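## Task

Counting the supply shelving's bottom shelf as shelf one, find the cardboard box on shelf three that has a scrub sponge resting on it, and place that box in the cart's top tray. The sponge must remain on shelf three without overhanging its front edge. Every other item on that shelf must also stay on it. The robot must not topple or finish leaning, or the task fails.

## Robot and tools

ROBOT. A Dexmate Vega in simulation. It has a wheeled base (two steering, driven front wheels and a passive rear caster), a torso that folds like a Z (torso_hip_rad, torso_knee_rad, torso_waist_rad; chest forward lean = knee - hip - waist), a head (head_pan_rad, head_tilt_rad, head_camera_tilt_rad) and two 7-joint arms, each with a two-finger gripper (left_gripper_rad, right_gripper_rad, 0 shut to 0.785 open). Cameras: head_camera (896x560), left_wrist_camera and right_wrist_camera (672x420). It starts in the stand torso posture (hip 0.469, knee 1.617, waist 1.048). Other presets: stand_high 0.78, 1.57, 0.44; lean_20 0.52, 1.05, 0.18; lean_45 0.52, 1.05, -0.26; low_lean_45 0, 0, -0.79 (fold the arms first). Fold posture, in arm key order pitch, yaw, upper-arm roll, elbow, forearm roll, wrist pitch, wrist yaw: left 1, 0.5, -0.6, -2.5, 0, -0.9, 0; right -1, -0.5, 0.6, -2.5, 0, 0.9, 0.

FRAMES. All positions are metres. Base frame: origin on the floor at the point the base spins about, x forward, y left, z up. The odometry frame is the base frame as it was when the scene began. left_hand and right_hand are reported in the base frame as a point between the fingers, 0.033 m behind the closed fingertips; the hand's z axis runs along the fingers, its y axis is the closing direction, and the camera side faces -x. Reported hand positions grow less accurate at long reach.

move. One action per call. Arguments:
- base: a single relative command, an offset from where the base is now. translate_m (metres, +forward, -2 to 2), strafe_m (metres, +left, -2 to 2; heading may drift ~0.02 rad) or rotate_rad (radians, +counter-clockwise seen from above, -3.2 to 3.2). Front wheels need up to ~1.1 s to steer toward a new direction first.
- joints: a dictionary of absolute joint targets in radians, keyed by joint name; only listed joints move. Key ranges include torso_hip_rad 0..1.57, torso_knee_rad 0..3.141, torso_waist_rad -1.57..1.57, shoulder pitch -3.041..3.041 (left: + lowers the arm; right: - lowers it), left_shoulder_yaw_rad -0.423..1.523, right_shoulder_yaw_rad -1.523..0.423, elbows -3.041..0.214 (negative bends up), wrist pitch -1.366..1.366 (left + tips down, right - tips down), head_pan_rad -2.792..2.792.
- target: one hand sent to an absolute pose in the base frame: side ("left"/"right"), x, y, z (m, -3 to 3), pitch_deg (-30 to 95; 0 level, 90 fingers down), heading_deg (0 fingers ahead, + counter-clockwise), roll_deg (optional, default 0, jaw line level), line_only (true = straight-line path only). Use target alone, never with base or joints. The robot must be still. The check looks only at the robot, not the furniture; an arc path may swing the elbow wide.
- speeds: per-action top speed caps, translate_m/strafe_m 0.04-0.3 m/s, rotate_rad 0.1-0.6 rad/s.
- min_time_s: 0.1-8 s, minimum duration for arm and head motions.
- cameras: list of camera names, or "all"; [] returns none.
A call with no action just reports state and images.

wait: seconds 0 to 10, plus optional cameras; the robot keeps its last commands.
zoom_image: camera name and region [x0, y0, x1, y1] in pixels of that camera's newest image, at most 504x504.
read_manual: section "licences" only; no motion.
finished_scene: scene = current scene number; ends the scene irreversibly, and the goal must hold without the robot.

RESULTS. "move" reads done or the worst status. base_status/joint_status: done, off_target (stopped short and may still push), contact_stop (an arm pressed near full torque ~0.6 s; its whole group halts), time_out, not_followed (collision check withheld the targets), limit_stop_at_motor_heat, unfinished. Hand statuses: reached (within 10 mm and 2 degrees), short (send the same target again if it says part of the move), refused with a reason. A refused call, or a stop blocking a call, cancels the later move/wait/finished_scene calls in that same reply. on_its_own lists uncommanded motion. base_odometry counts wheel turns only; turned_by_wheels and turned_by_imu are rad since the last result; an imu turn above 0.03 rad after a straight or sideways drive suggests a bump. base_tilt in degrees (forward, right). Torques are listed per arm joint; MOTOR HOT appears at 65 °C.

GRIPPER. Pads form a V: gap about 0.24 x angle - 0.002 m at the hand point (0.18 x at the wrist end, 0.3 x at tips). The angle reached does not prove a grasp. Squeeze only slightly below the fitting angle; a hard squeeze can eject a wide item. Loads sink ~0.02 m in the fingers; about 4 kg is the safe limit at long reach.

AVOID. The base does not stop at furniture, so creep near shelves and cart. Nothing prevents tipping; a fallen robot cannot recover, and a leaning robot fails the task. Keep the arms from striking or squeezing each other (this can end the scene). Joint commands do not protect the torso, head or base from the arms. Back an arm off after any stop. Torque faults (load limits in N m: shoulders 130, upper-arm roll and elbow 69.6, wrist joints 21.7) freeze the arm 10 s; overheating at 80 °C freezes it 30-60 s, so do not hold arms stretched or pushing. Do not drop, fling or slam objects, or shove the sponge and neighbours off the shelf. Loose objects may get brief outside nudges. The scene keeps running while you deliberate.

Each tool is called after "Emit:" by a JSON object that holds its "op" and its "data", one argument or row to a line.

## Session

Emit:
{"op": "move", "data": {

}}

Scene clock: 0.00 s.
Joint torques (N m): no reading
base_odometry: x=+0.000 y=+0.000 heading=+0.000
turned_by_wheels: +0.000
turned_by_imu: +0.000
base_tilt: forward=+0.1 right=+0.3
base_status: not commanded
joint_positions: torso_hip_rad=+0.469 torso_knee_rad=+1.617 torso_waist_rad=+1.048 left_shoulder_pitch_rad=+2.208 left_shoulder_yaw_rad=+0.002 left_upper_arm_roll_rad=+0.004 left_elbow_rad=-1.093 left_forearm_roll_rad=+0.009 left_wrist_pitch_rad=-0.495 left_wrist_yaw_rad=+0.018 left_gripper_rad=+0.005 right_shoulder_pitch_rad=-2.195 right_shoulder_yaw_rad=+0.020 right_upper_arm_roll_rad=-0.015 right_elbow_rad=-1.081 right_forearm_roll_rad=+0.002 right_wrist_pitch_rad=+0.504 right_wrist_yaw_rad=-0.019 right_gripper_rad=+0.005 head_pan_rad=+0.000 head_tilt_rad=+0.000 head_camera_tilt_rad=+0.000
joint_status: not commanded
chest: x=-0.0111 y=+0.0000 z=+1.4155 quat_wxyz=(+0.999, +0.000, +0.050, +0.000) (m; base frame)
left_hand: x=+0.1875 y=+0.2317 z=+0.6007 quat_wxyz=(+0.413, +0.002, +0.911, +0.006) pitch_deg=+41.2 heading_deg=+0.7 roll_deg=+1.0 back=up (m; base frame)
right_hand: x=+0.1939 y=-0.2174 z=+0.6016 quat_wxyz=(+0.417, +0.011, +0.909, +0.002) pitch_deg=+40.7 heading_deg=-0.4 roll_deg=+1.0 back=up (m; base frame)
pictures: head_camera, left_wrist_camera, right_wrist_camera

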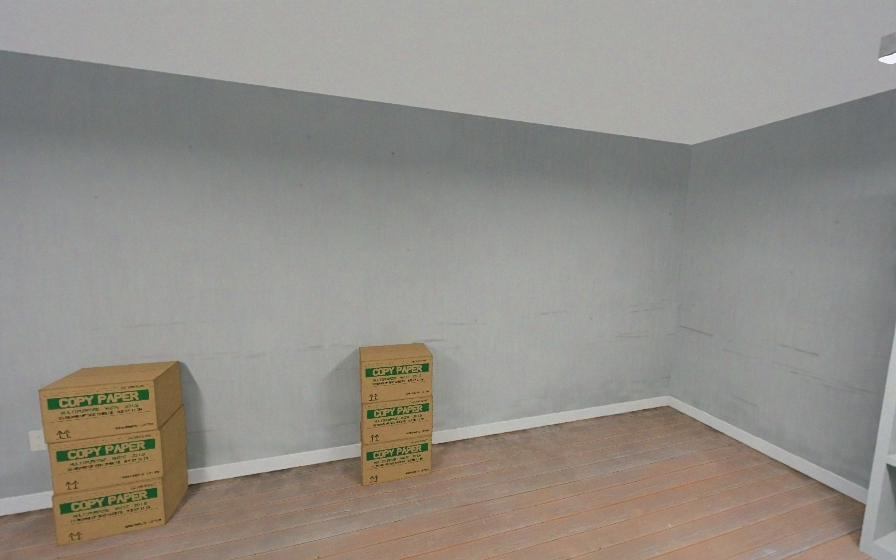

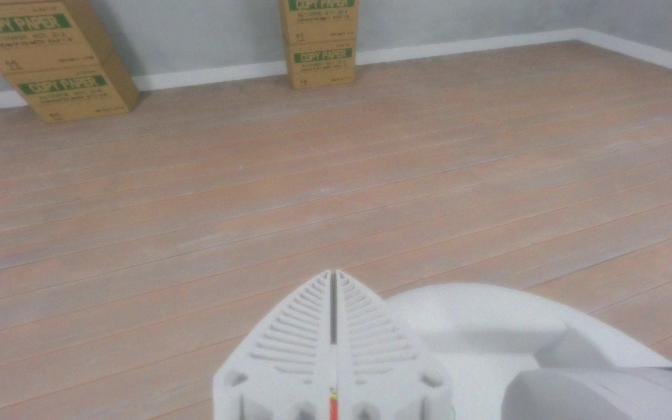

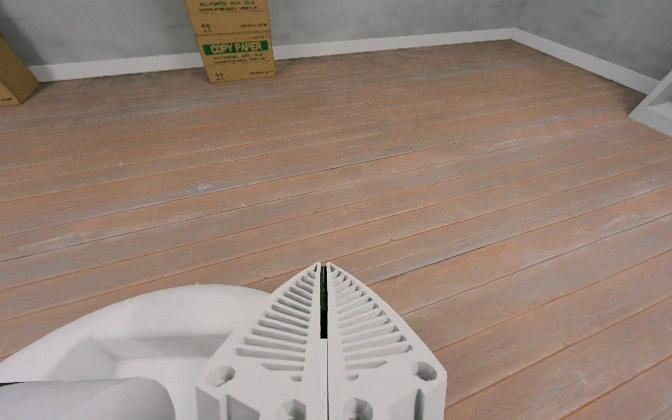

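Emit:
{"op": "move", "data": {
  "joints": {"head_pan_rad":-1.3,"head_camera_tilt_rad":0.2},
  "cameras": ["head_camera"]
}}

Emit:
{"op": "move", "data": {
  "joints": {"head_pan_rad":-2.6,"head_camera_tilt_rad":0.2},
  "cameras": ["head_camera"]
}}

Emit:
{"op": "move", "data": {
  "joints": {"head_pan_rad":1.6,"head_camera_tilt_rad":0.2},
  "cameras": ["head_camera"]
}}

Scene clock: 1.87 s.
Joint torques (N m): left_arm=[7.03 -0.19 1.41 -4.05 0.02 -3.26 0.08] | right_arm=[-5.57 1.1 0.72 -3.22 -0.22 2.8 -0.06]
move: done
base_odometry: x=+0.000 y=+0.000 heading=+0.000
turned_by_wheels: +0.000
turned_by_imu: +0.000
base_tilt: forward=+0.2 right=+0.3
base_status: not commanded
joint_positions: torso_hip_rad=+0.469 torso_knee_rad=+1.617 torso_waist_rad=+1.048 left_shoulder_pitch_rad=+2.208 left_shoulder_yaw_rad=+0.002 left_upper_arm_roll_rad=+0.004 left_elbow_rad=-1.093 left_forearm_roll_rad=+0.009 left_wrist_pitch_rad=-0.495 left_wrist_yaw_rad=+0.018 left_gripper_rad=+0.005 right_shoulder_pitch_rad=-2.195 right_shoulder_yaw_rad=+0.020 right_upper_arm_roll_rad=-0.015 right_elbow_rad=-1.081 right_forearm_roll_rad=+0.002 right_wrist_pitch_rad=+0.504 right_wrist_yaw_rad=-0.019 right_gripper_rad=+0.005 head_pan_rad=-1.299 head_tilt_rad=+0.000 head_camera_tilt_rad=+0.199
joint_status: all done
chest: x=-0.0111 y=+0.0000 z=+1.4155 quat_wxyz=(+0.999, +0.000, +0.050, +0.000) (m; base frame)
left_hand: x=+0.1875 y=+0.2317 z=+0.6007 quat_wxyz=(+0.413, +0.002, +0.911, +0.006) pitch_deg=+41.2 heading_deg=+0.7 roll_deg=+1.0 back=up (m; base frame)
right_hand: x=+0.1939 y=-0.2174 z=+0.6016 quat_wxyz=(+0.417, +0.011, +0.909, +0.002) pitch_deg=+40.7 heading_deg=-0.4 roll_deg=+1.0 back=up (m; base frame)
pictures: head_camera
camera_calibration:
head_camera: T_world_to_cam=[[-0.954291, -0.275972, 0.114748, -0.21622], [-0.168914, 0.181259, -0.968821, 1.46981], [0.246568, -0.94392, -0.219589, 0.30631], [0, 0, 0, 1]] pos_world=[-0.0335915, -0.0369542, 1.51606]

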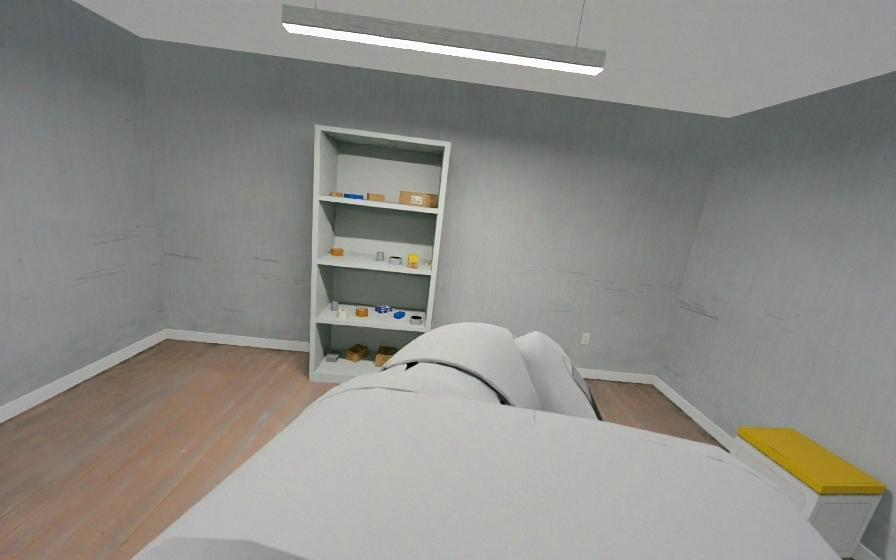

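Scene clock: 3.40 s.
Joint torques (N m): left_arm=[6.61 0.87 0.94 -4.21 -0.15 -2.46 0.07] | right_arm=[-4.89 -1.16 0.23 -2.85 -0.08 1.86 0.02]
move: done
base_odometry: x=+0.000 y=+0.000 heading=+0.000
turned_by_wheels: +0.000
turned_by_imu: +0.000
base_tilt: forward=+0.1 right=+0.3
base_status: not commanded
joint_positions: torso_hip_rad=+0.469 torso_knee_rad=+1.617 torso_waist_rad=+1.048 left_shoulder_pitch_rad=+2.208 left_shoulder_yaw_rad=+0.002 left_upper_arm_roll_rad=+0.004 left_elbow_rad=-1.093 left_forearm_roll_rad=+0.009 left_wrist_pitch_rad=-0.495 left_wrist_yaw_rad=+0.018 left_gripper_rad=+0.005 right_shoulder_pitch_rad=-2.195 right_shoulder_yaw_rad=+0.020 right_upper_arm_roll_rad=-0.015 right_elbow_rad=-1.081 right_forearm_roll_rad=+0.002 right_wrist_pitch_rad=+0.504 right_wrist_yaw_rad=-0.019 right_gripper_rad=+0.005 head_pan_rad=-2.599 head_tilt_rad=+0.000 head_camera_tilt_rad=+0.199
joint_status: all done
chest: x=-0.0111 y=+0.0000 z=+1.4155 quat_wxyz=(+0.999, +0.000, +0.050, +0.000) (m; base frame)
left_hand: x=+0.1875 y=+0.2317 z=+0.6007 quat_wxyz=(+0.413, +0.002, +0.911, +0.006) pitch_deg=+41.2 heading_deg=+0.7 roll_deg=+1.0 back=up (m; base frame)
right_hand: x=+0.1939 y=-0.2174 z=+0.6016 quat_wxyz=(+0.417, +0.011, +0.909, +0.002) pitch_deg=+40.7 heading_deg=-0.4 roll_deg=+1.0 back=up (m; base frame)
pictures: head_camera
camera_calibration:
head_camera: T_world_to_cam=[[-0.518517, 0.852118, 0.0709516, -0.117251], [0.0568075, 0.117124, -0.991491, 1.52107], [-0.853178, -0.510075, -0.109138, 0.0565253], [0, 0, 0, 1]] pos_world=[-0.0989786, -0.0494106, 1.52262]

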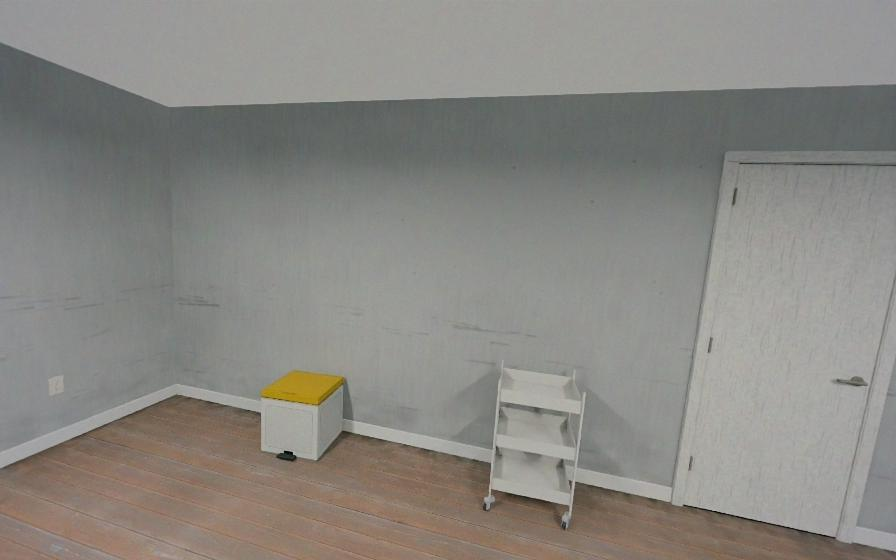

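Scene clock: 6.87 s.
Joint torques (N m): left_arm=[7.51 1.1 1.24 -4.6 -0.03 -3.47 -0.03] | right_arm=[-3.83 0.07 0.96 -4.4 -0.12 2.29 -0.07]
move: done
base_odometry: x=+0.000 y=+0.000 heading=+0.000
turned_by_wheels: +0.000
turned_by_imu: +0.001
base_tilt: forward=+0.2 right=+0.3
base_status: not commanded
joint_positions: torso_hip_rad=+0.469 torso_knee_rad=+1.617 torso_waist_rad=+1.048 left_shoulder_pitch_rad=+2.208 left_shoulder_yaw_rad=+0.002 left_upper_arm_roll_rad=+0.004 left_elbow_rad=-1.093 left_forearm_roll_rad=+0.009 left_wrist_pitch_rad=-0.495 left_wrist_yaw_rad=+0.018 left_gripper_rad=+0.005 right_shoulder_pitch_rad=-2.195 right_shoulder_yaw_rad=+0.020 right_upper_arm_roll_rad=-0.015 right_elbow_rad=-1.081 right_forearm_roll_rad=+0.002 right_wrist_pitch_rad=+0.504 right_wrist_yaw_rad=-0.019 right_gripper_rad=+0.005 head_pan_rad=+1.599 head_tilt_rad=+0.000 head_camera_tilt_rad=+0.199
joint_status: all done
chest: x=-0.0111 y=+0.0000 z=+1.4155 quat_wxyz=(+0.999, +0.000, +0.050, +0.000) (m; base frame)
left_hand: x=+0.1875 y=+0.2317 z=+0.6007 quat_wxyz=(+0.413, +0.002, +0.911, +0.006) pitch_deg=+41.2 heading_deg=+0.7 roll_deg=+1.0 back=up (m; base frame)
right_hand: x=+0.1939 y=-0.2174 z=+0.6016 quat_wxyz=(+0.417, +0.011, +0.909, +0.002) pitch_deg=+40.7 heading_deg=-0.4 roll_deg=+1.0 back=up (m; base frame)
pictures: head_camera
camera_calibration:
head_camera: T_world_to_cam=[[0.996021, 0.0367456, -0.0811882, 0.226879], [-0.0726364, -0.193074, -0.978492, 1.49169], [-0.0516306, 0.980496, -0.189637, 0.238596], [0, 0, 0, 1]] pos_world=[-0.105307, 0.0457269, 1.52327]

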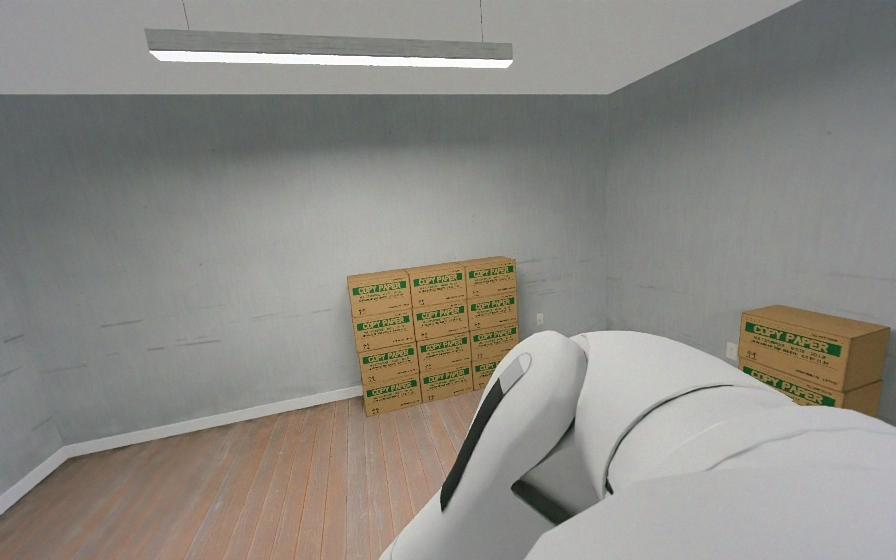

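Emit:
{"op": "move", "data": {
  "joints": {"head_pan_rad":0,"head_camera_tilt_rad":0.2},
  "base": {"rotate_rad":-1.45},
  "cameras": ["head_camera"]
}}

Emit:
{"op": "zoom_image", "data": {
  "camera": "head_camera",
  "region": [280, 100, 560, 400]
}}

Scene clock: 11.33 s.
Joint torques (N m): left_arm=[7.97 0.16 1.45 -4.65 -0.05 -2.45 0.15] | right_arm=[-4.79 -1.3 -0.07 -4.85 0.01 2.81 -0.06]
move: done
base_odometry: x=+0.000 y=+0.000 heading=-1.449
turned_by_wheels: -1.449
turned_by_imu: -1.409
base_tilt: forward=+0.2 right=+0.3
base_status: done
joint_positions: torso_hip_rad=+0.469 torso_knee_rad=+1.617 torso_waist_rad=+1.048 left_shoulder_pitch_rad=+2.208 left_shoulder_yaw_rad=+0.002 left_upper_arm_roll_rad=+0.004 left_elbow_rad=-1.093 left_forearm_roll_rad=+0.009 left_wrist_pitch_rad=-0.495 left_wrist_yaw_rad=+0.018 left_gripper_rad=+0.005 right_shoulder_pitch_rad=-2.195 right_shoulder_yaw_rad=+0.020 right_upper_arm_roll_rad=-0.015 right_elbow_rad=-1.081 right_forearm_roll_rad=+0.002 right_wrist_pitch_rad=+0.504 right_wrist_yaw_rad=-0.019 right_gripper_rad=+0.005 head_pan_rad=+0.001 head_tilt_rad=+0.000 head_camera_tilt_rad=+0.199
joint_status: all done
chest: x=-0.0111 y=+0.0000 z=+1.4155 quat_wxyz=(+0.999, +0.000, +0.050, +0.000) (m; base frame)
left_hand: x=+0.1875 y=+0.2317 z=+0.6007 quat_wxyz=(+0.413, +0.002, +0.911, +0.006) pitch_deg=+41.2 heading_deg=+0.7 roll_deg=+1.0 back=up (m; base frame)
right_hand: x=+0.1939 y=-0.2174 z=+0.6016 quat_wxyz=(+0.417, +0.011, +0.909, +0.002) pitch_deg=+40.7 heading_deg=-0.4 roll_deg=+1.0 back=up (m; base frame)
pictures: head_camera
camera_calibration:
head_camera: T_world_to_cam=[[0.0106949, -0.999785, 0.0177869, 0.00305885], [-0.290835, -0.020129, -0.956561, 1.44202], [0.956713, 0.00505724, -0.290988, 0.467832], [0, 0, 0, 1]] pos_world=[-0.0282238, 0.0297187, 1.51546]

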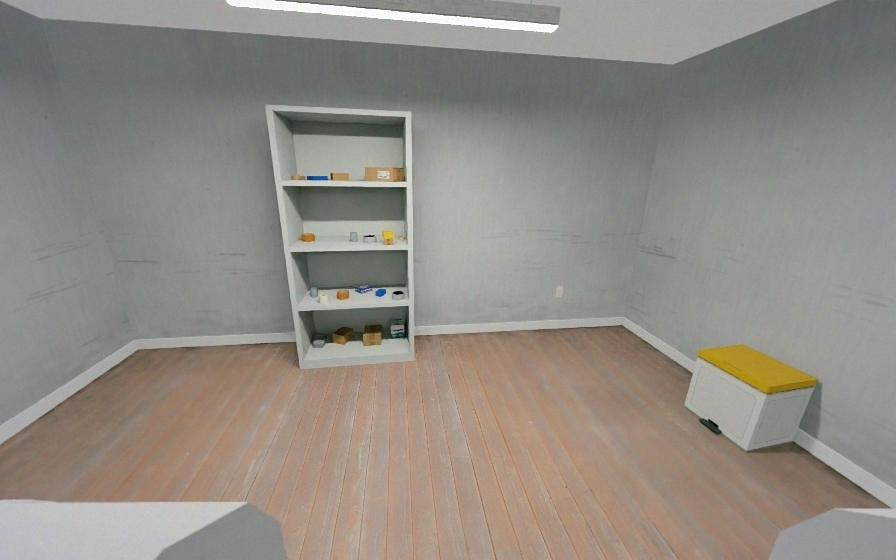

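Scaled by 1.680 from the camera's 896x560 image, which has a finer 960x600 frame.

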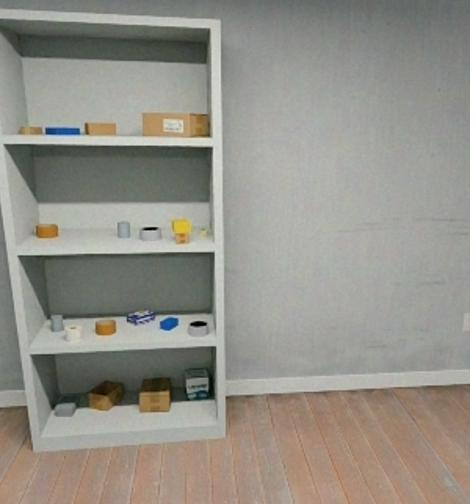

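Emit:
{"op": "move", "data": {
  "base": {"rotate_rad":0.117},
  "cameras": []
}}

Emit:
{"op": "move", "data": {
  "base": {"strafe_m":0.39},
  "cameras": []
}}

Emit:
{"op": "move", "data": {
  "base": {"translate_m":1.6},
  "joints": {"head_camera_tilt_rad":0.5}
}}

Emit:
{"op": "zoom_image", "data": {
  "camera": "head_camera",
  "region": [400, 150, 700, 400]
}}

Scene clock: 14.17 s.
Joint torques (N m): left_arm=[7.92 0.89 1.08 -4.41 -0.1 -3.16 0.08] | right_arm=[-5.66 1.54 0.27 -3.3 0 3.16 0.09]
move: done
base_odometry: x=+0.000 y=+0.000 heading=-1.332
turned_by_wheels: +0.117
turned_by_imu: +0.114
base_tilt: forward=+0.2 right=+0.2
base_status: done
joint_positions: torso_hip_rad=+0.469 torso_knee_rad=+1.617 torso_waist_rad=+1.048 left_shoulder_pitch_rad=+2.208 left_shoulder_yaw_rad=+0.002 left_upper_arm_roll_rad=+0.004 left_elbow_rad=-1.093 left_forearm_roll_rad=+0.009 left_wrist_pitch_rad=-0.495 left_wrist_yaw_rad=+0.018 left_gripper_rad=+0.005 right_shoulder_pitch_rad=-2.195 right_shoulder_yaw_rad=+0.020 right_upper_arm_roll_rad=-0.015 right_elbow_rad=-1.081 right_forearm_roll_rad=+0.002 right_wrist_pitch_rad=+0.504 right_wrist_yaw_rad=-0.019 right_gripper_rad=+0.005 head_pan_rad=+0.001 head_tilt_rad=+0.000 head_camera_tilt_rad=+0.199
joint_status: not commanded
chest: x=-0.0111 y=+0.0000 z=+1.4155 quat_wxyz=(+0.999, +0.000, +0.050, +0.000) (m; base frame)
left_hand: x=+0.1875 y=+0.2317 z=+0.6007 quat_wxyz=(+0.413, +0.002, +0.911, +0.006) pitch_deg=+41.2 heading_deg=+0.7 roll_deg=+1.0 back=up (m; base frame)
right_hand: x=+0.1939 y=-0.2174 z=+0.6016 quat_wxyz=(+0.417, +0.011, +0.909, +0.002) pitch_deg=+40.7 heading_deg=-0.4 roll_deg=+1.0 back=up (m; base frame)
pictures: none
No camera images: "cameras" was empty.

Scene clock: 17.87 s.
Joint torques (N m): left_arm=[7.13 0.68 1.25 -4.72 -0.06 -2.6 -0.02] | right_arm=[-6.8 0.64 1.12 -4.54 -0.21 2.85 -0.07]
move: done
base_odometry: x=+0.379 y=+0.091 heading=-1.330
turned_by_wheels: +0.002
turned_by_imu: +0.005
base_tilt: forward=+0.1 right=+0.3
base_status: done
joint_positions: torso_hip_rad=+0.469 torso_knee_rad=+1.617 torso_waist_rad=+1.048 left_shoulder_pitch_rad=+2.208 left_shoulder_yaw_rad=+0.002 left_upper_arm_roll_rad=+0.004 left_elbow_rad=-1.093 left_forearm_roll_rad=+0.009 left_wrist_pitch_rad=-0.495 left_wrist_yaw_rad=+0.018 left_gripper_rad=+0.005 right_shoulder_pitch_rad=-2.195 right_shoulder_yaw_rad=+0.020 right_upper_arm_roll_rad=-0.015 right_elbow_rad=-1.081 right_forearm_roll_rad=+0.002 right_wrist_pitch_rad=+0.504 right_wrist_yaw_rad=-0.019 right_gripper_rad=+0.005 head_pan_rad=+0.001 head_tilt_rad=+0.000 head_camera_tilt_rad=+0.199
joint_status: not commanded
chest: x=-0.0111 y=+0.0000 z=+1.4155 quat_wxyz=(+0.999, +0.000, +0.050, +0.000) (m; base frame)
left_hand: x=+0.1875 y=+0.2317 z=+0.6007 quat_wxyz=(+0.413, +0.002, +0.911, +0.006) pitch_deg=+41.2 heading_deg=+0.7 roll_deg=+1.1 back=up (m; base frame)
right_hand: x=+0.1939 y=-0.2174 z=+0.6016 quat_wxyz=(+0.417, +0.011, +0.909, +0.002) pitch_deg=+40.7 heading_deg=-0.4 roll_deg=+1.0 back=up (m; base frame)
pictures: none
No camera images: "cameras" was empty.

Scene clock: 25.47 s.
Joint torques (N m): left_arm=[7.28 0.54 1.3 -4.12 -0.07 -2.68 0.11] | right_arm=[-7.16 0.85 0.73 -3.16 -0.11 2.86 -0.17]
move: done
base_odometry: x=+0.757 y=-1.463 heading=-1.330
turned_by_wheels: -0.001
turned_by_imu: -0.008
base_tilt: forward=+0.1 right=+0.3
base_status: done
joint_positions: torso_hip_rad=+0.469 torso_knee_rad=+1.617 torso_waist_rad=+1.048 left_shoulder_pitch_rad=+2.208 left_shoulder_yaw_rad=+0.002 left_upper_arm_roll_rad=+0.004 left_elbow_rad=-1.093 left_forearm_roll_rad=+0.009 left_wrist_pitch_rad=-0.495 left_wrist_yaw_rad=+0.018 left_gripper_rad=+0.005 right_shoulder_pitch_rad=-2.195 right_shoulder_yaw_rad=+0.020 right_upper_arm_roll_rad=-0.015 right_elbow_rad=-1.081 right_forearm_roll_rad=+0.002 right_wrist_pitch_rad=+0.504 right_wrist_yaw_rad=-0.019 right_gripper_rad=+0.005 head_pan_rad=+0.001 head_tilt_rad=+0.000 head_camera_tilt_rad=+0.499
joint_status: all done
chest: x=-0.0111 y=+0.0000 z=+1.4155 quat_wxyz=(+0.999, +0.000, +0.050, +0.000) (m; base frame)
left_hand: x=+0.1875 y=+0.2317 z=+0.6007 quat_wxyz=(+0.413, +0.002, +0.911, +0.006) pitch_deg=+41.2 heading_deg=+0.7 roll_deg=+1.1 back=up (m; base frame)
right_hand: x=+0.1939 y=-0.2174 z=+0.6016 quat_wxyz=(+0.417, +0.011, +0.909, +0.002) pitch_deg=+40.7 heading_deg=-0.4 roll_deg=+1.0 back=up (m; base frame)
pictures: head_camera, left_wrist_camera, right_wrist_camera
camera_calibration:
head_camera: T_world_to_cam=[[0.0155061, -0.999781, 0.0140516, 0.00896454], [-0.560587, -0.0203295, -0.827846, 1.23016], [0.82795, 0.00495957, -0.560779, 0.857605], [0, 0, 0, 1]] pos_world=[-0.0205809, 0.0297178, 1.49919]
left_wrist_camera: T_world_to_cam=[[0.00337361, -0.999858, 0.0165, 0.217317], [-0.724272, -0.0138201, -0.689376, 0.615887], [0.689506, -0.00962479, -0.724216, 0.461484], [0, 0, 0, 1]] pos_world=[0.12714, 0.23024, 0.755207]
right_wrist_camera: T_world_to_cam=[[-0.0448475, -0.998492, 0.0316659, -0.235321], [-0.760186, 0.0135438, -0.649564, 0.592564], [0.648156, -0.0532033, -0.759647, 0.474803], [0, 0, 0, 1]] pos_world=[0.132159, -0.217731, 0.753042]

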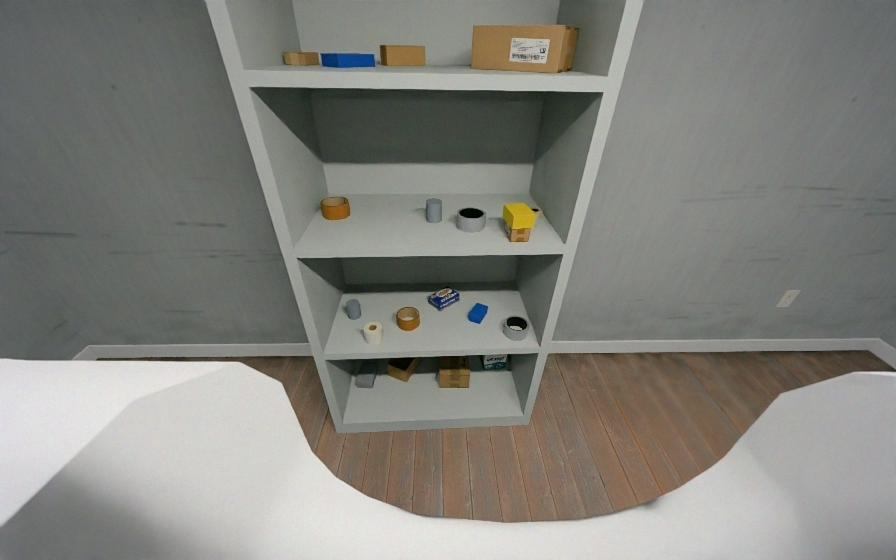

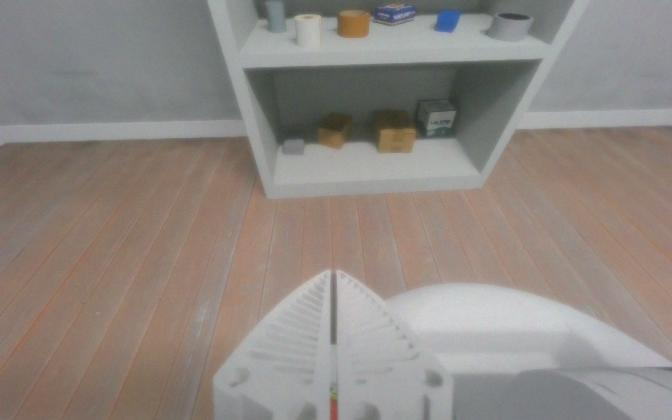

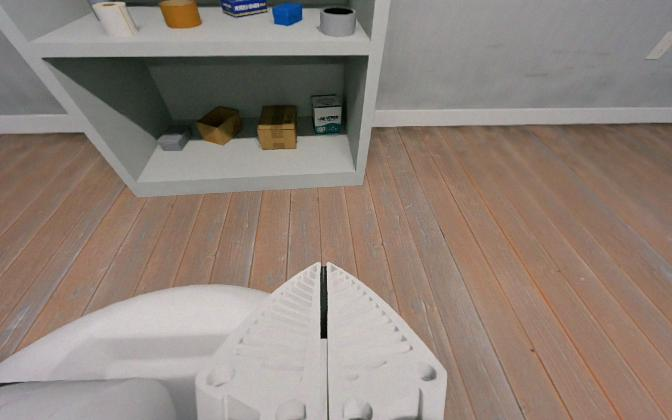

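Scaled by 1.680 from the camera's 896x560 image, which has a finer 960x600 frame.

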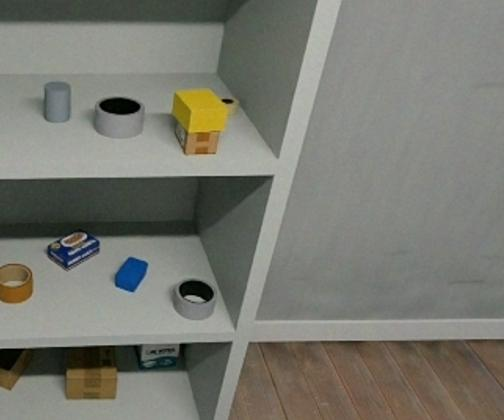

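Emit:
{"op": "move", "data": {
  "target": {"side":"right","x":0.50,"y":-0.22,"z":1.2,"pitch_deg":25,"heading_deg":0},
  "cameras": ["head_camera","right_wrist_camera"]
}}

Emit:
{"op": "zoom_image", "data": {
  "camera": "head_camera",
  "region": [400, 150, 600, 270]
}}

Scene clock: 38.10 s.
Joint torques (N m): left_arm=[7.45 0.47 0.98 -4.58 0.03 -2.97 0.08] | right_arm=[18.75 0.52 3.31 -3.81 -0.7 -1.33 0.65]
move: short
base_odometry: x=+0.757 y=-1.463 heading=-1.330
turned_by_wheels: +0.000
turned_by_imu: +0.003
base_tilt: forward=+0.2 right=+0.4
base_status: not commanded
joint_positions: torso_hip_rad=+0.469 torso_knee_rad=+1.617 torso_waist_rad=+1.048 left_shoulder_pitch_rad=+2.208 left_shoulder_yaw_rad=+0.002 left_upper_arm_roll_rad=+0.004 left_elbow_rad=-1.093 left_forearm_roll_rad=+0.009 left_wrist_pitch_rad=-0.495 left_wrist_yaw_rad=+0.018 left_gripper_rad=+0.005 right_shoulder_pitch_rad=+0.865 right_shoulder_yaw_rad=-0.257 right_upper_arm_roll_rad=+2.766 right_elbow_rad=-2.751 right_forearm_roll_rad=-1.381 right_wrist_pitch_rad=-1.279 right_wrist_yaw_rad=+1.093 right_gripper_rad=+0.005 head_pan_rad=+0.001 head_tilt_rad=+0.000 head_camera_tilt_rad=+0.499
joint_status: not commanded
chest: x=-0.0111 y=+0.0000 z=+1.4155 quat_wxyz=(+0.999, +0.000, +0.050, +0.000) (m; base frame)
left_hand: x=+0.1875 y=+0.2317 z=+0.6007 quat_wxyz=(+0.413, +0.002, +0.911, +0.006) pitch_deg=+41.2 heading_deg=+0.7 roll_deg=+1.1 back=up (m; base frame)
right_hand: x=+0.4722 y=-0.3127 z=+1.1075 quat_wxyz=(+0.100, +0.881, +0.024, +0.462) pitch_deg=+33.5 heading_deg=-10.7 roll_deg=-13.8 back=down (m; base frame)
right_hand_status: short (part of a checked arc of 10.4 s [a long move; over the whole arc the hand travels 2.65 m to end 0.67 m from its start, up to 0.82 m off the straight line; right_shoulder_pitch_rad turns most, 3.21 rad; on the way or at its end the hand turns up to 179 deg from its attitude at the start], the rest not played, planned for 9.9 s): 134 mm and 15.3 deg off.
pictures: head_camera, right_wrist_camera
camera_calibration:
head_camera: T_world_to_cam=[[0.0155061, -0.999781, 0.0140516, 0.00896454], [-0.560587, -0.0203295, -0.827846, 1.23016], [0.82795, 0.00495957, -0.560779, 0.857605], [0, 0, 0, 1]] pos_world=[-0.0205809, 0.0297178, 1.49919]
right_wrist_camera: T_world_to_cam=[[-0.0000461394, 0.982832, -0.184502, 0.503876], [0.439785, 0.165722, 0.882681, -1.0819], [0.898103, -0.0811004, -0.432242, 0.184209], [0, 0, 0, 1]] pos_world=[0.310386, -0.300992, 1.12756]

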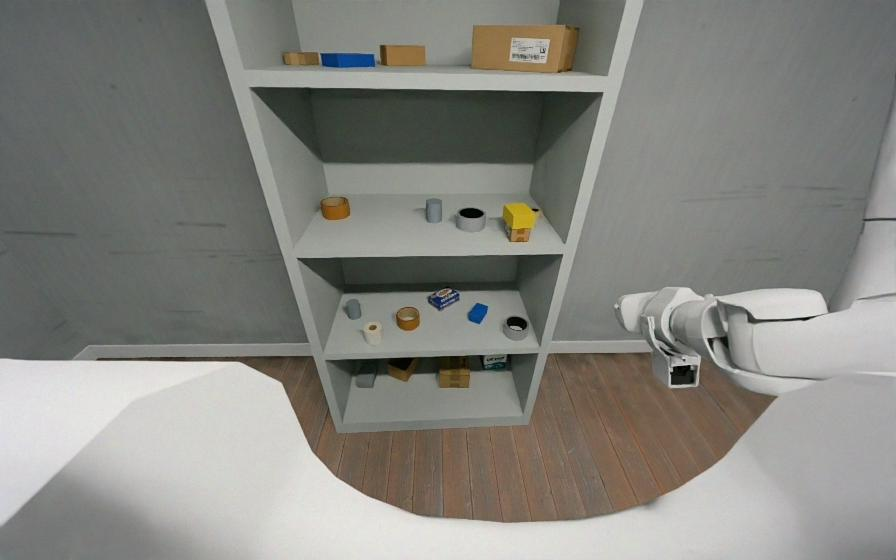

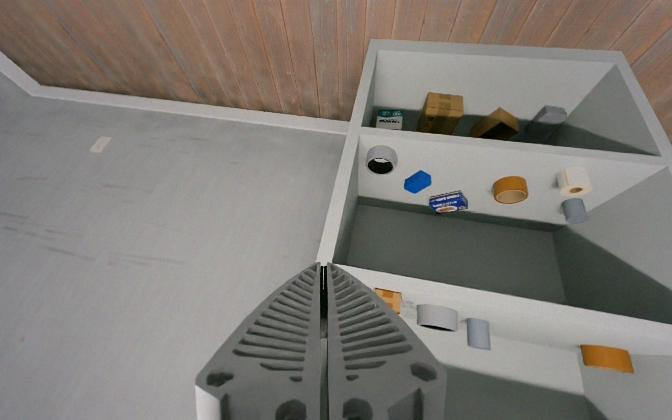

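Scaled by 2.520 from the camera's 896x560 image, which has a finer 960x600 frame.

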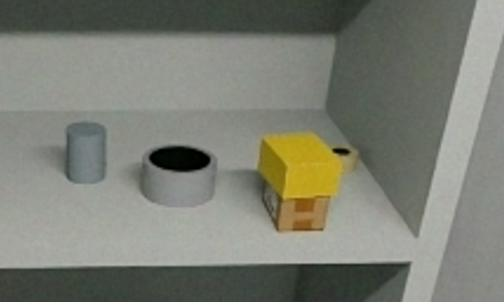

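Emit:
{"op": "move", "data": {
  "joints": {"right_shoulder_pitch_rad":-1.6,"right_shoulder_yaw_rad":-0.3,"right_upper_arm_roll_rad":0.0,"right_elbow_rad":-1.8,"right_forearm_roll_rad":0.0,"right_wrist_pitch_rad":-0.2,"right_wrist_yaw_rad":0.0,"right_gripper_rad":0.5},
  "cameras": ["head_camera"]
}}

Scene clock: 50.03 s.
Joint torques (N m): left_arm=[6.54 0.97 1.19 -3.75 -0.04 -3.14 0.24] | right_arm=[6.35 -5.65 0.92 -8.83 0.16 3.54 -0.95]
move: done
base_odometry: x=+0.757 y=-1.463 heading=-1.330
turned_by_wheels: +0.000
turned_by_imu: +0.003
base_tilt: forward=+0.2 right=+0.3
base_status: not commanded
joint_positions: torso_hip_rad=+0.469 torso_knee_rad=+1.617 torso_waist_rad=+1.048 left_shoulder_pitch_rad=+2.208 left_shoulder_yaw_rad=+0.002 left_upper_arm_roll_rad=+0.004 left_elbow_rad=-1.093 left_forearm_roll_rad=+0.009 left_wrist_pitch_rad=-0.495 left_wrist_yaw_rad=+0.018 left_gripper_rad=+0.005 right_shoulder_pitch_rad=-1.595 right_shoulder_yaw_rad=-0.300 right_upper_arm_roll_rad=+0.006 right_elbow_rad=-1.802 right_forearm_roll_rad=-0.003 right_wrist_pitch_rad=-0.203 right_wrist_yaw_rad=+0.003 right_gripper_rad=+0.500 head_pan_rad=+0.001 head_tilt_rad=+0.000 head_camera_tilt_rad=+0.499
joint_status: all done
chest: x=-0.0111 y=+0.0000 z=+1.4155 quat_wxyz=(+0.999, +0.000, +0.050, +0.000) (m; base frame)
left_hand: x=+0.1875 y=+0.2317 z=+0.6007 quat_wxyz=(+0.413, +0.002, +0.911, +0.006) pitch_deg=+41.2 heading_deg=+0.7 roll_deg=+1.1 back=up (m; base frame)
right_hand: x=+0.6948 y=-0.3047 z=+1.0544 quat_wxyz=(+0.665, -0.113, +0.731, -0.100) pitch_deg=+5.5 heading_deg=+0.3 roll_deg=-17.3 back=up (m; base frame)
pictures: head_camera
camera_calibration:
head_camera: T_world_to_cam=[[0.0155061, -0.999781, 0.0140516, 0.00896454], [-0.560587, -0.0203295, -0.827846, 1.23016], [0.82795, 0.00495957, -0.560779, 0.857605], [0, 0, 0, 1]] pos_world=[-0.0205809, 0.0297178, 1.49919]

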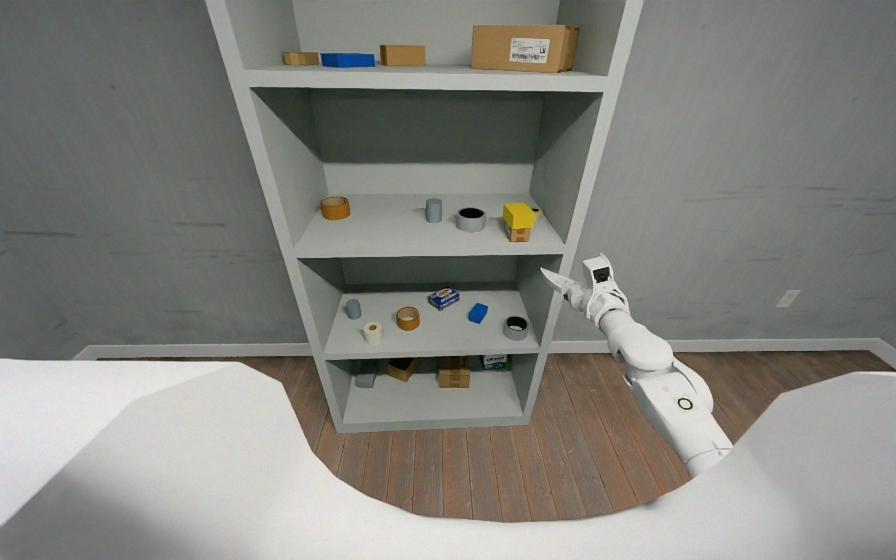

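Emit:
{"op": "move", "data": {
  "target": {"side":"right","x":0.70,"y":-0.21,"z":1.18,"pitch_deg":25,"heading_deg":0},
  "cameras": ["head_camera","right_wrist_camera"]
}}

Scene clock: 57.73 s.
Joint torques (N m): left_arm=[7.58 0.28 1.22 -3.74 0.06 -2.75 0.1] | right_arm=[24.21 -3.14 5.12 -6.44 0.24 2.15 -0.15]
move: done
base_odometry: x=+0.757 y=-1.463 heading=-1.330
turned_by_wheels: +0.000
turned_by_imu: +0.002
base_tilt: forward=+0.2 right=+0.3
base_status: not commanded
joint_positions: torso_hip_rad=+0.469 torso_knee_rad=+1.617 torso_waist_rad=+1.048 left_shoulder_pitch_rad=+2.208 left_shoulder_yaw_rad=+0.002 left_upper_arm_roll_rad=+0.004 left_elbow_rad=-1.093 left_forearm_roll_rad=+0.009 left_wrist_pitch_rad=-0.495 left_wrist_yaw_rad=+0.018 left_gripper_rad=+0.005 right_shoulder_pitch_rad=-1.105 right_shoulder_yaw_rad=-0.196 right_upper_arm_roll_rad=-0.023 right_elbow_rad=-2.195 right_forearm_roll_rad=+0.844 right_wrist_pitch_rad=-1.365 right_wrist_yaw_rad=-0.707 right_gripper_rad=+0.500 head_pan_rad=+0.001 head_tilt_rad=+0.000 head_camera_tilt_rad=+0.499
joint_status: not commanded
chest: x=-0.0111 y=+0.0000 z=+1.4155 quat_wxyz=(+0.999, +0.000, +0.050, +0.000) (m; base frame)
left_hand: x=+0.1875 y=+0.2317 z=+0.6007 quat_wxyz=(+0.413, +0.002, +0.911, +0.006) pitch_deg=+41.2 heading_deg=+0.7 roll_deg=+1.1 back=up (m; base frame)
right_hand: x=+0.7000 y=-0.2099 z=+1.1793 quat_wxyz=(+0.537, +0.000, +0.843, +0.000) pitch_deg=+25.0 heading_deg=+0.0 roll_deg=+0.0 back=up (m; base frame)
right_hand_status: reached (straight line, planned for 5.8 s): 1 mm and 0.0 deg off.
pictures: head_camera, right_wrist_camera
camera_calibration:
head_camera: T_world_to_cam=[[0.0155061, -0.999781, 0.0140516, 0.00896454], [-0.560587, -0.0203295, -0.827846, 1.23016], [0.82795, 0.00495957, -0.560779, 0.857605], [0, 0, 0, 1]] pos_world=[-0.0205809, 0.0297178, 1.49919]
right_wrist_camera: T_world_to_cam=[[-0.0381566, -0.99865, 0.035254, -0.232396], [-0.55613, -0.00808893, -0.831056, 1.41919], [0.830219, -0.051316, -0.55507, 0.217681], [0, 0, 0, 1]] pos_world=[0.599665, -0.209432, 1.30845]

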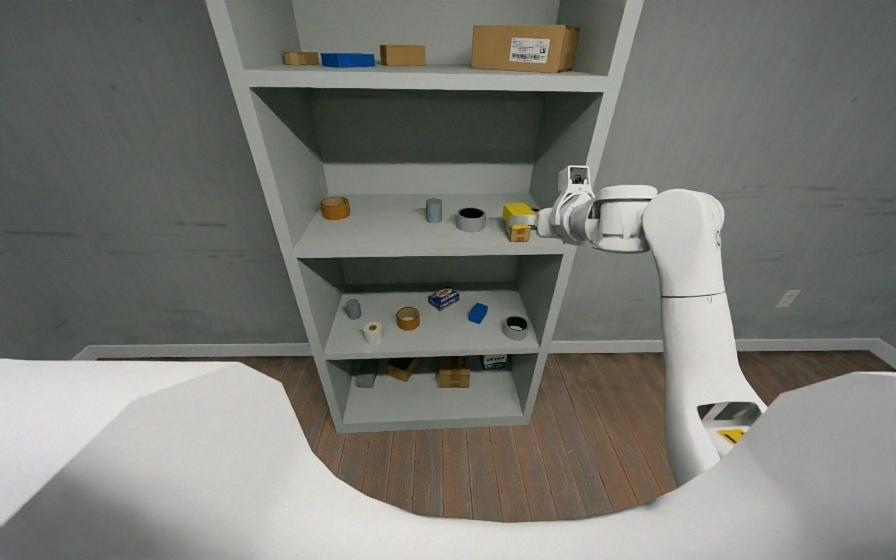

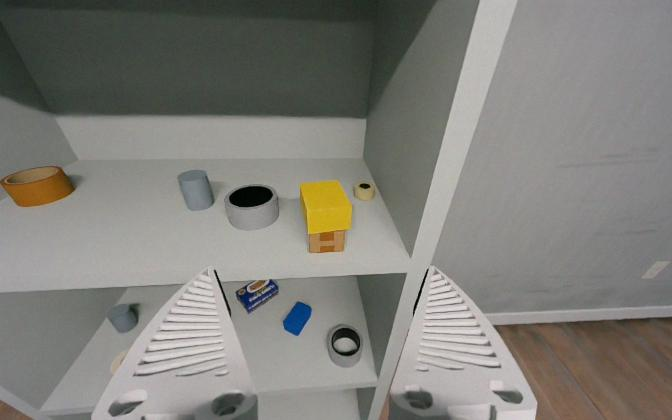

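Emit:
{"op": "move", "data": {
  "base": {"translate_m":0.2},
  "speeds": {"translate_m":0.12},
  "cameras": []
}}

Emit:
{"op": "move", "data": {
  "target": {"side":"right","x":0.71,"y":-0.22,"z":1.10,"pitch_deg":25,"heading_deg":6},
  "cameras": ["head_camera","right_wrist_camera"]
}}

Scene clock: 61.77 s.
Joint torques (N m): left_arm=[7.65 -0.06 1.24 -3.52 0.03 -2.21 0.12] | right_arm=[20.72 -2.53 5.56 -4.91 0.18 2.67 -0.33]
move: done
base_odometry: x=+0.804 y=-1.658 heading=-1.331
turned_by_wheels: -0.001
turned_by_imu: -0.001
base_tilt: forward=+0.2 right=+0.4
base_status: done
joint_positions: torso_hip_rad=+0.469 torso_knee_rad=+1.617 torso_waist_rad=+1.048 left_shoulder_pitch_rad=+2.208 left_shoulder_yaw_rad=+0.002 left_upper_arm_roll_rad=+0.004 left_elbow_rad=-1.093 left_forearm_roll_rad=+0.009 left_wrist_pitch_rad=-0.495 left_wrist_yaw_rad=+0.018 left_gripper_rad=+0.005 right_shoulder_pitch_rad=-1.104 right_shoulder_yaw_rad=-0.197 right_upper_arm_roll_rad=-0.023 right_elbow_rad=-2.194 right_forearm_roll_rad=+0.849 right_wrist_pitch_rad=-1.366 right_wrist_yaw_rad=-0.712 right_gripper_rad=+0.500 head_pan_rad=+0.001 head_tilt_rad=+0.000 head_camera_tilt_rad=+0.499
joint_status: not commanded
chest: x=-0.0110 y=+0.0000 z=+1.4155 quat_wxyz=(+0.999, +0.000, +0.050, +0.000) (m; base frame)
left_hand: x=+0.1875 y=+0.2317 z=+0.6007 quat_wxyz=(+0.413, +0.002, +0.911, +0.006) pitch_deg=+41.2 heading_deg=+0.7 roll_deg=+1.1 back=up (m; base frame)
right_hand: x=+0.7000 y=-0.2097 z=+1.1795 quat_wxyz=(+0.537, +0.000, +0.844, +0.000) pitch_deg=+25.0 heading_deg=+0.0 roll_deg=+0.0 back=up (m; base frame)
pictures: none
No camera images: "cameras" was empty.

Scene clock: 64.67 s.
Joint torques (N m): left_arm=[8.09 0.63 1.26 -3.87 -0.06 -2.67 0.1] | right_arm=[9.61 -2.95 2.55 -7.93 -0.43 2.69 0.17]
move: done
base_odometry: x=+0.804 y=-1.658 heading=-1.331
turned_by_wheels: +0.000
turned_by_imu: +0.001
base_tilt: forward=+0.1 right=+0.3
base_status: not commanded
joint_positions: torso_hip_rad=+0.469 torso_knee_rad=+1.617 torso_waist_rad=+1.048 left_shoulder_pitch_rad=+2.208 left_shoulder_yaw_rad=+0.002 left_upper_arm_roll_rad=+0.004 left_elbow_rad=-1.093 left_forearm_roll_rad=+0.009 left_wrist_pitch_rad=-0.495 left_wrist_yaw_rad=+0.018 left_gripper_rad=+0.005 right_shoulder_pitch_rad=-1.247 right_shoulder_yaw_rad=-0.449 right_upper_arm_roll_rad=-0.092 right_elbow_rad=-2.068 right_forearm_roll_rad=+0.777 right_wrist_pitch_rad=-1.033 right_wrist_yaw_rad=-0.402 right_gripper_rad=+0.500 head_pan_rad=+0.001 head_tilt_rad=+0.000 head_camera_tilt_rad=+0.499
joint_status: not commanded
chest: x=-0.0110 y=+0.0000 z=+1.4155 quat_wxyz=(+0.999, +0.000, +0.050, +0.000) (m; base frame)
left_hand: x=+0.1875 y=+0.2317 z=+0.6007 quat_wxyz=(+0.413, +0.002, +0.911, +0.006) pitch_deg=+41.2 heading_deg=+0.7 roll_deg=+1.1 back=up (m; base frame)
right_hand: x=+0.7099 y=-0.2198 z=+1.1012 quat_wxyz=(+0.536, -0.043, +0.842, +0.028) pitch_deg=+25.0 heading_deg=+5.9 roll_deg=+0.0 back=up (m; base frame)
right_hand_status: reached (straight line, planned for 1.4 s): 1 mm and 0.1 deg off.
pictures: head_camera, right_wrist_camera
camera_calibration:
head_camera: T_world_to_cam=[[0.0155083, -0.999781, 0.0140507, 0.00896429], [-0.560655, -0.0203305, -0.8278, 1.23015], [0.827904, 0.00496016, -0.560847, 0.857623], [0, 0, 0, 1]] pos_world=[-0.0204812, 0.0297178, 1.49919]
right_wrist_camera: T_world_to_cam=[[0.06423, -0.997319, 0.0350732, -0.31138], [-0.5528, -0.0648186, -0.83079, 1.34455], [0.830835, 0.0339731, -0.555481, 0.184324], [0, 0, 0, 1]] pos_world=[0.610126, -0.229655, 1.23035]

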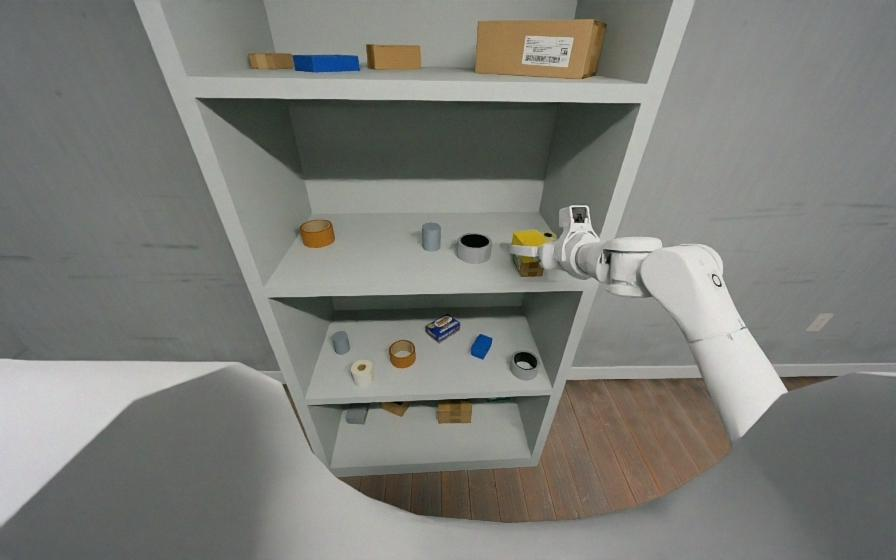

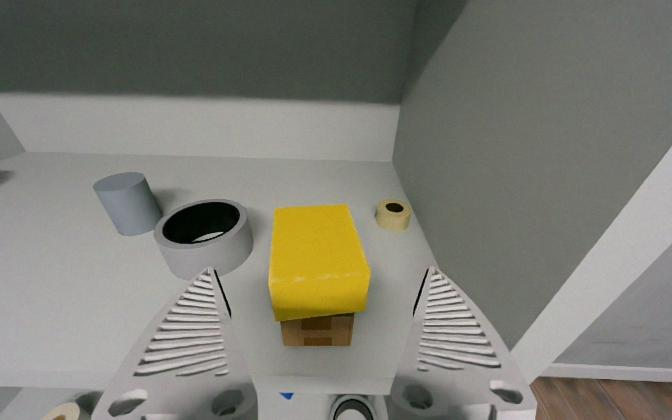

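Emit:
{"op": "move", "data": {
  "target": {"side":"right","x":0.79,"y":-0.214,"z":1.057,"pitch_deg":25,"heading_deg":6},
  "cameras": ["right_wrist_camera"]
}}

Emit:
{"op": "move", "data": {
  "joints": {"right_gripper_rad":0.32},
  "min_time_s": 1.5,
  "cameras": ["right_wrist_camera"]
}}

Scene clock: 68.77 s.
Joint torques (N m): left_arm=[8.43 0.09 1.03 -3.6 0.02 -2.74 0.11] | right_arm=[25.65 -1.15 3.05 -7.07 -0.59 2.89 -0.08]
move: done
base_odometry: x=+0.804 y=-1.658 heading=-1.331
turned_by_wheels: +0.000
turned_by_imu: +0.001
base_tilt: forward=+0.2 right=+0.3
base_status: not commanded
joint_positions: torso_hip_rad=+0.469 torso_knee_rad=+1.617 torso_waist_rad=+1.048 left_shoulder_pitch_rad=+2.208 left_shoulder_yaw_rad=+0.002 left_upper_arm_roll_rad=+0.004 left_elbow_rad=-1.093 left_forearm_roll_rad=+0.009 left_wrist_pitch_rad=-0.495 left_wrist_yaw_rad=+0.018 left_gripper_rad=+0.005 right_shoulder_pitch_rad=-1.059 right_shoulder_yaw_rad=-0.423 right_upper_arm_roll_rad=-0.267 right_elbow_rad=-1.661 right_forearm_roll_rad=+0.644 right_wrist_pitch_rad=-0.795 right_wrist_yaw_rad=-0.263 right_gripper_rad=+0.500 head_pan_rad=+0.001 head_tilt_rad=+0.000 head_camera_tilt_rad=+0.499
joint_status: not commanded
chest: x=-0.0110 y=+0.0000 z=+1.4155 quat_wxyz=(+0.999, +0.000, +0.050, +0.000) (m; base frame)
left_hand: x=+0.1875 y=+0.2317 z=+0.6007 quat_wxyz=(+0.413, +0.002, +0.911, +0.006) pitch_deg=+41.2 heading_deg=+0.7 roll_deg=+1.1 back=up (m; base frame)
right_hand: x=+0.7889 y=-0.2142 z=+1.0570 quat_wxyz=(+0.536, -0.044, +0.842, +0.028) pitch_deg=+25.1 heading_deg=+6.0 roll_deg=+0.0 back=up (m; base frame)
right_hand_status: reached (straight line, planned for 1.6 s): 1 mm and 0.1 deg off.
pictures: right_wrist_camera
camera_calibration:
right_wrist_camera: T_world_to_cam=[[0.0660534, -0.9972, 0.0350616, -0.310641], [-0.553182, -0.065841, -0.830454, 1.35158], [0.830437, 0.0354588, -0.555983, 0.0952058], [0, 0, 0, 1]] pos_world=[0.689128, -0.224157, 1.18625]

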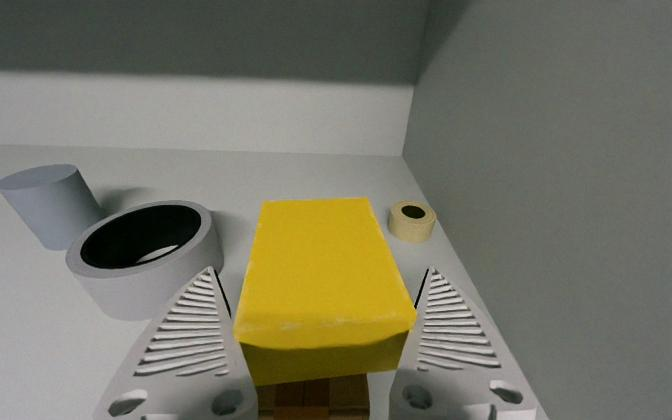

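"min_time_s" has no arm or head joint beside it: it slows only arm and head motions. Command such a joint too, or leave it out


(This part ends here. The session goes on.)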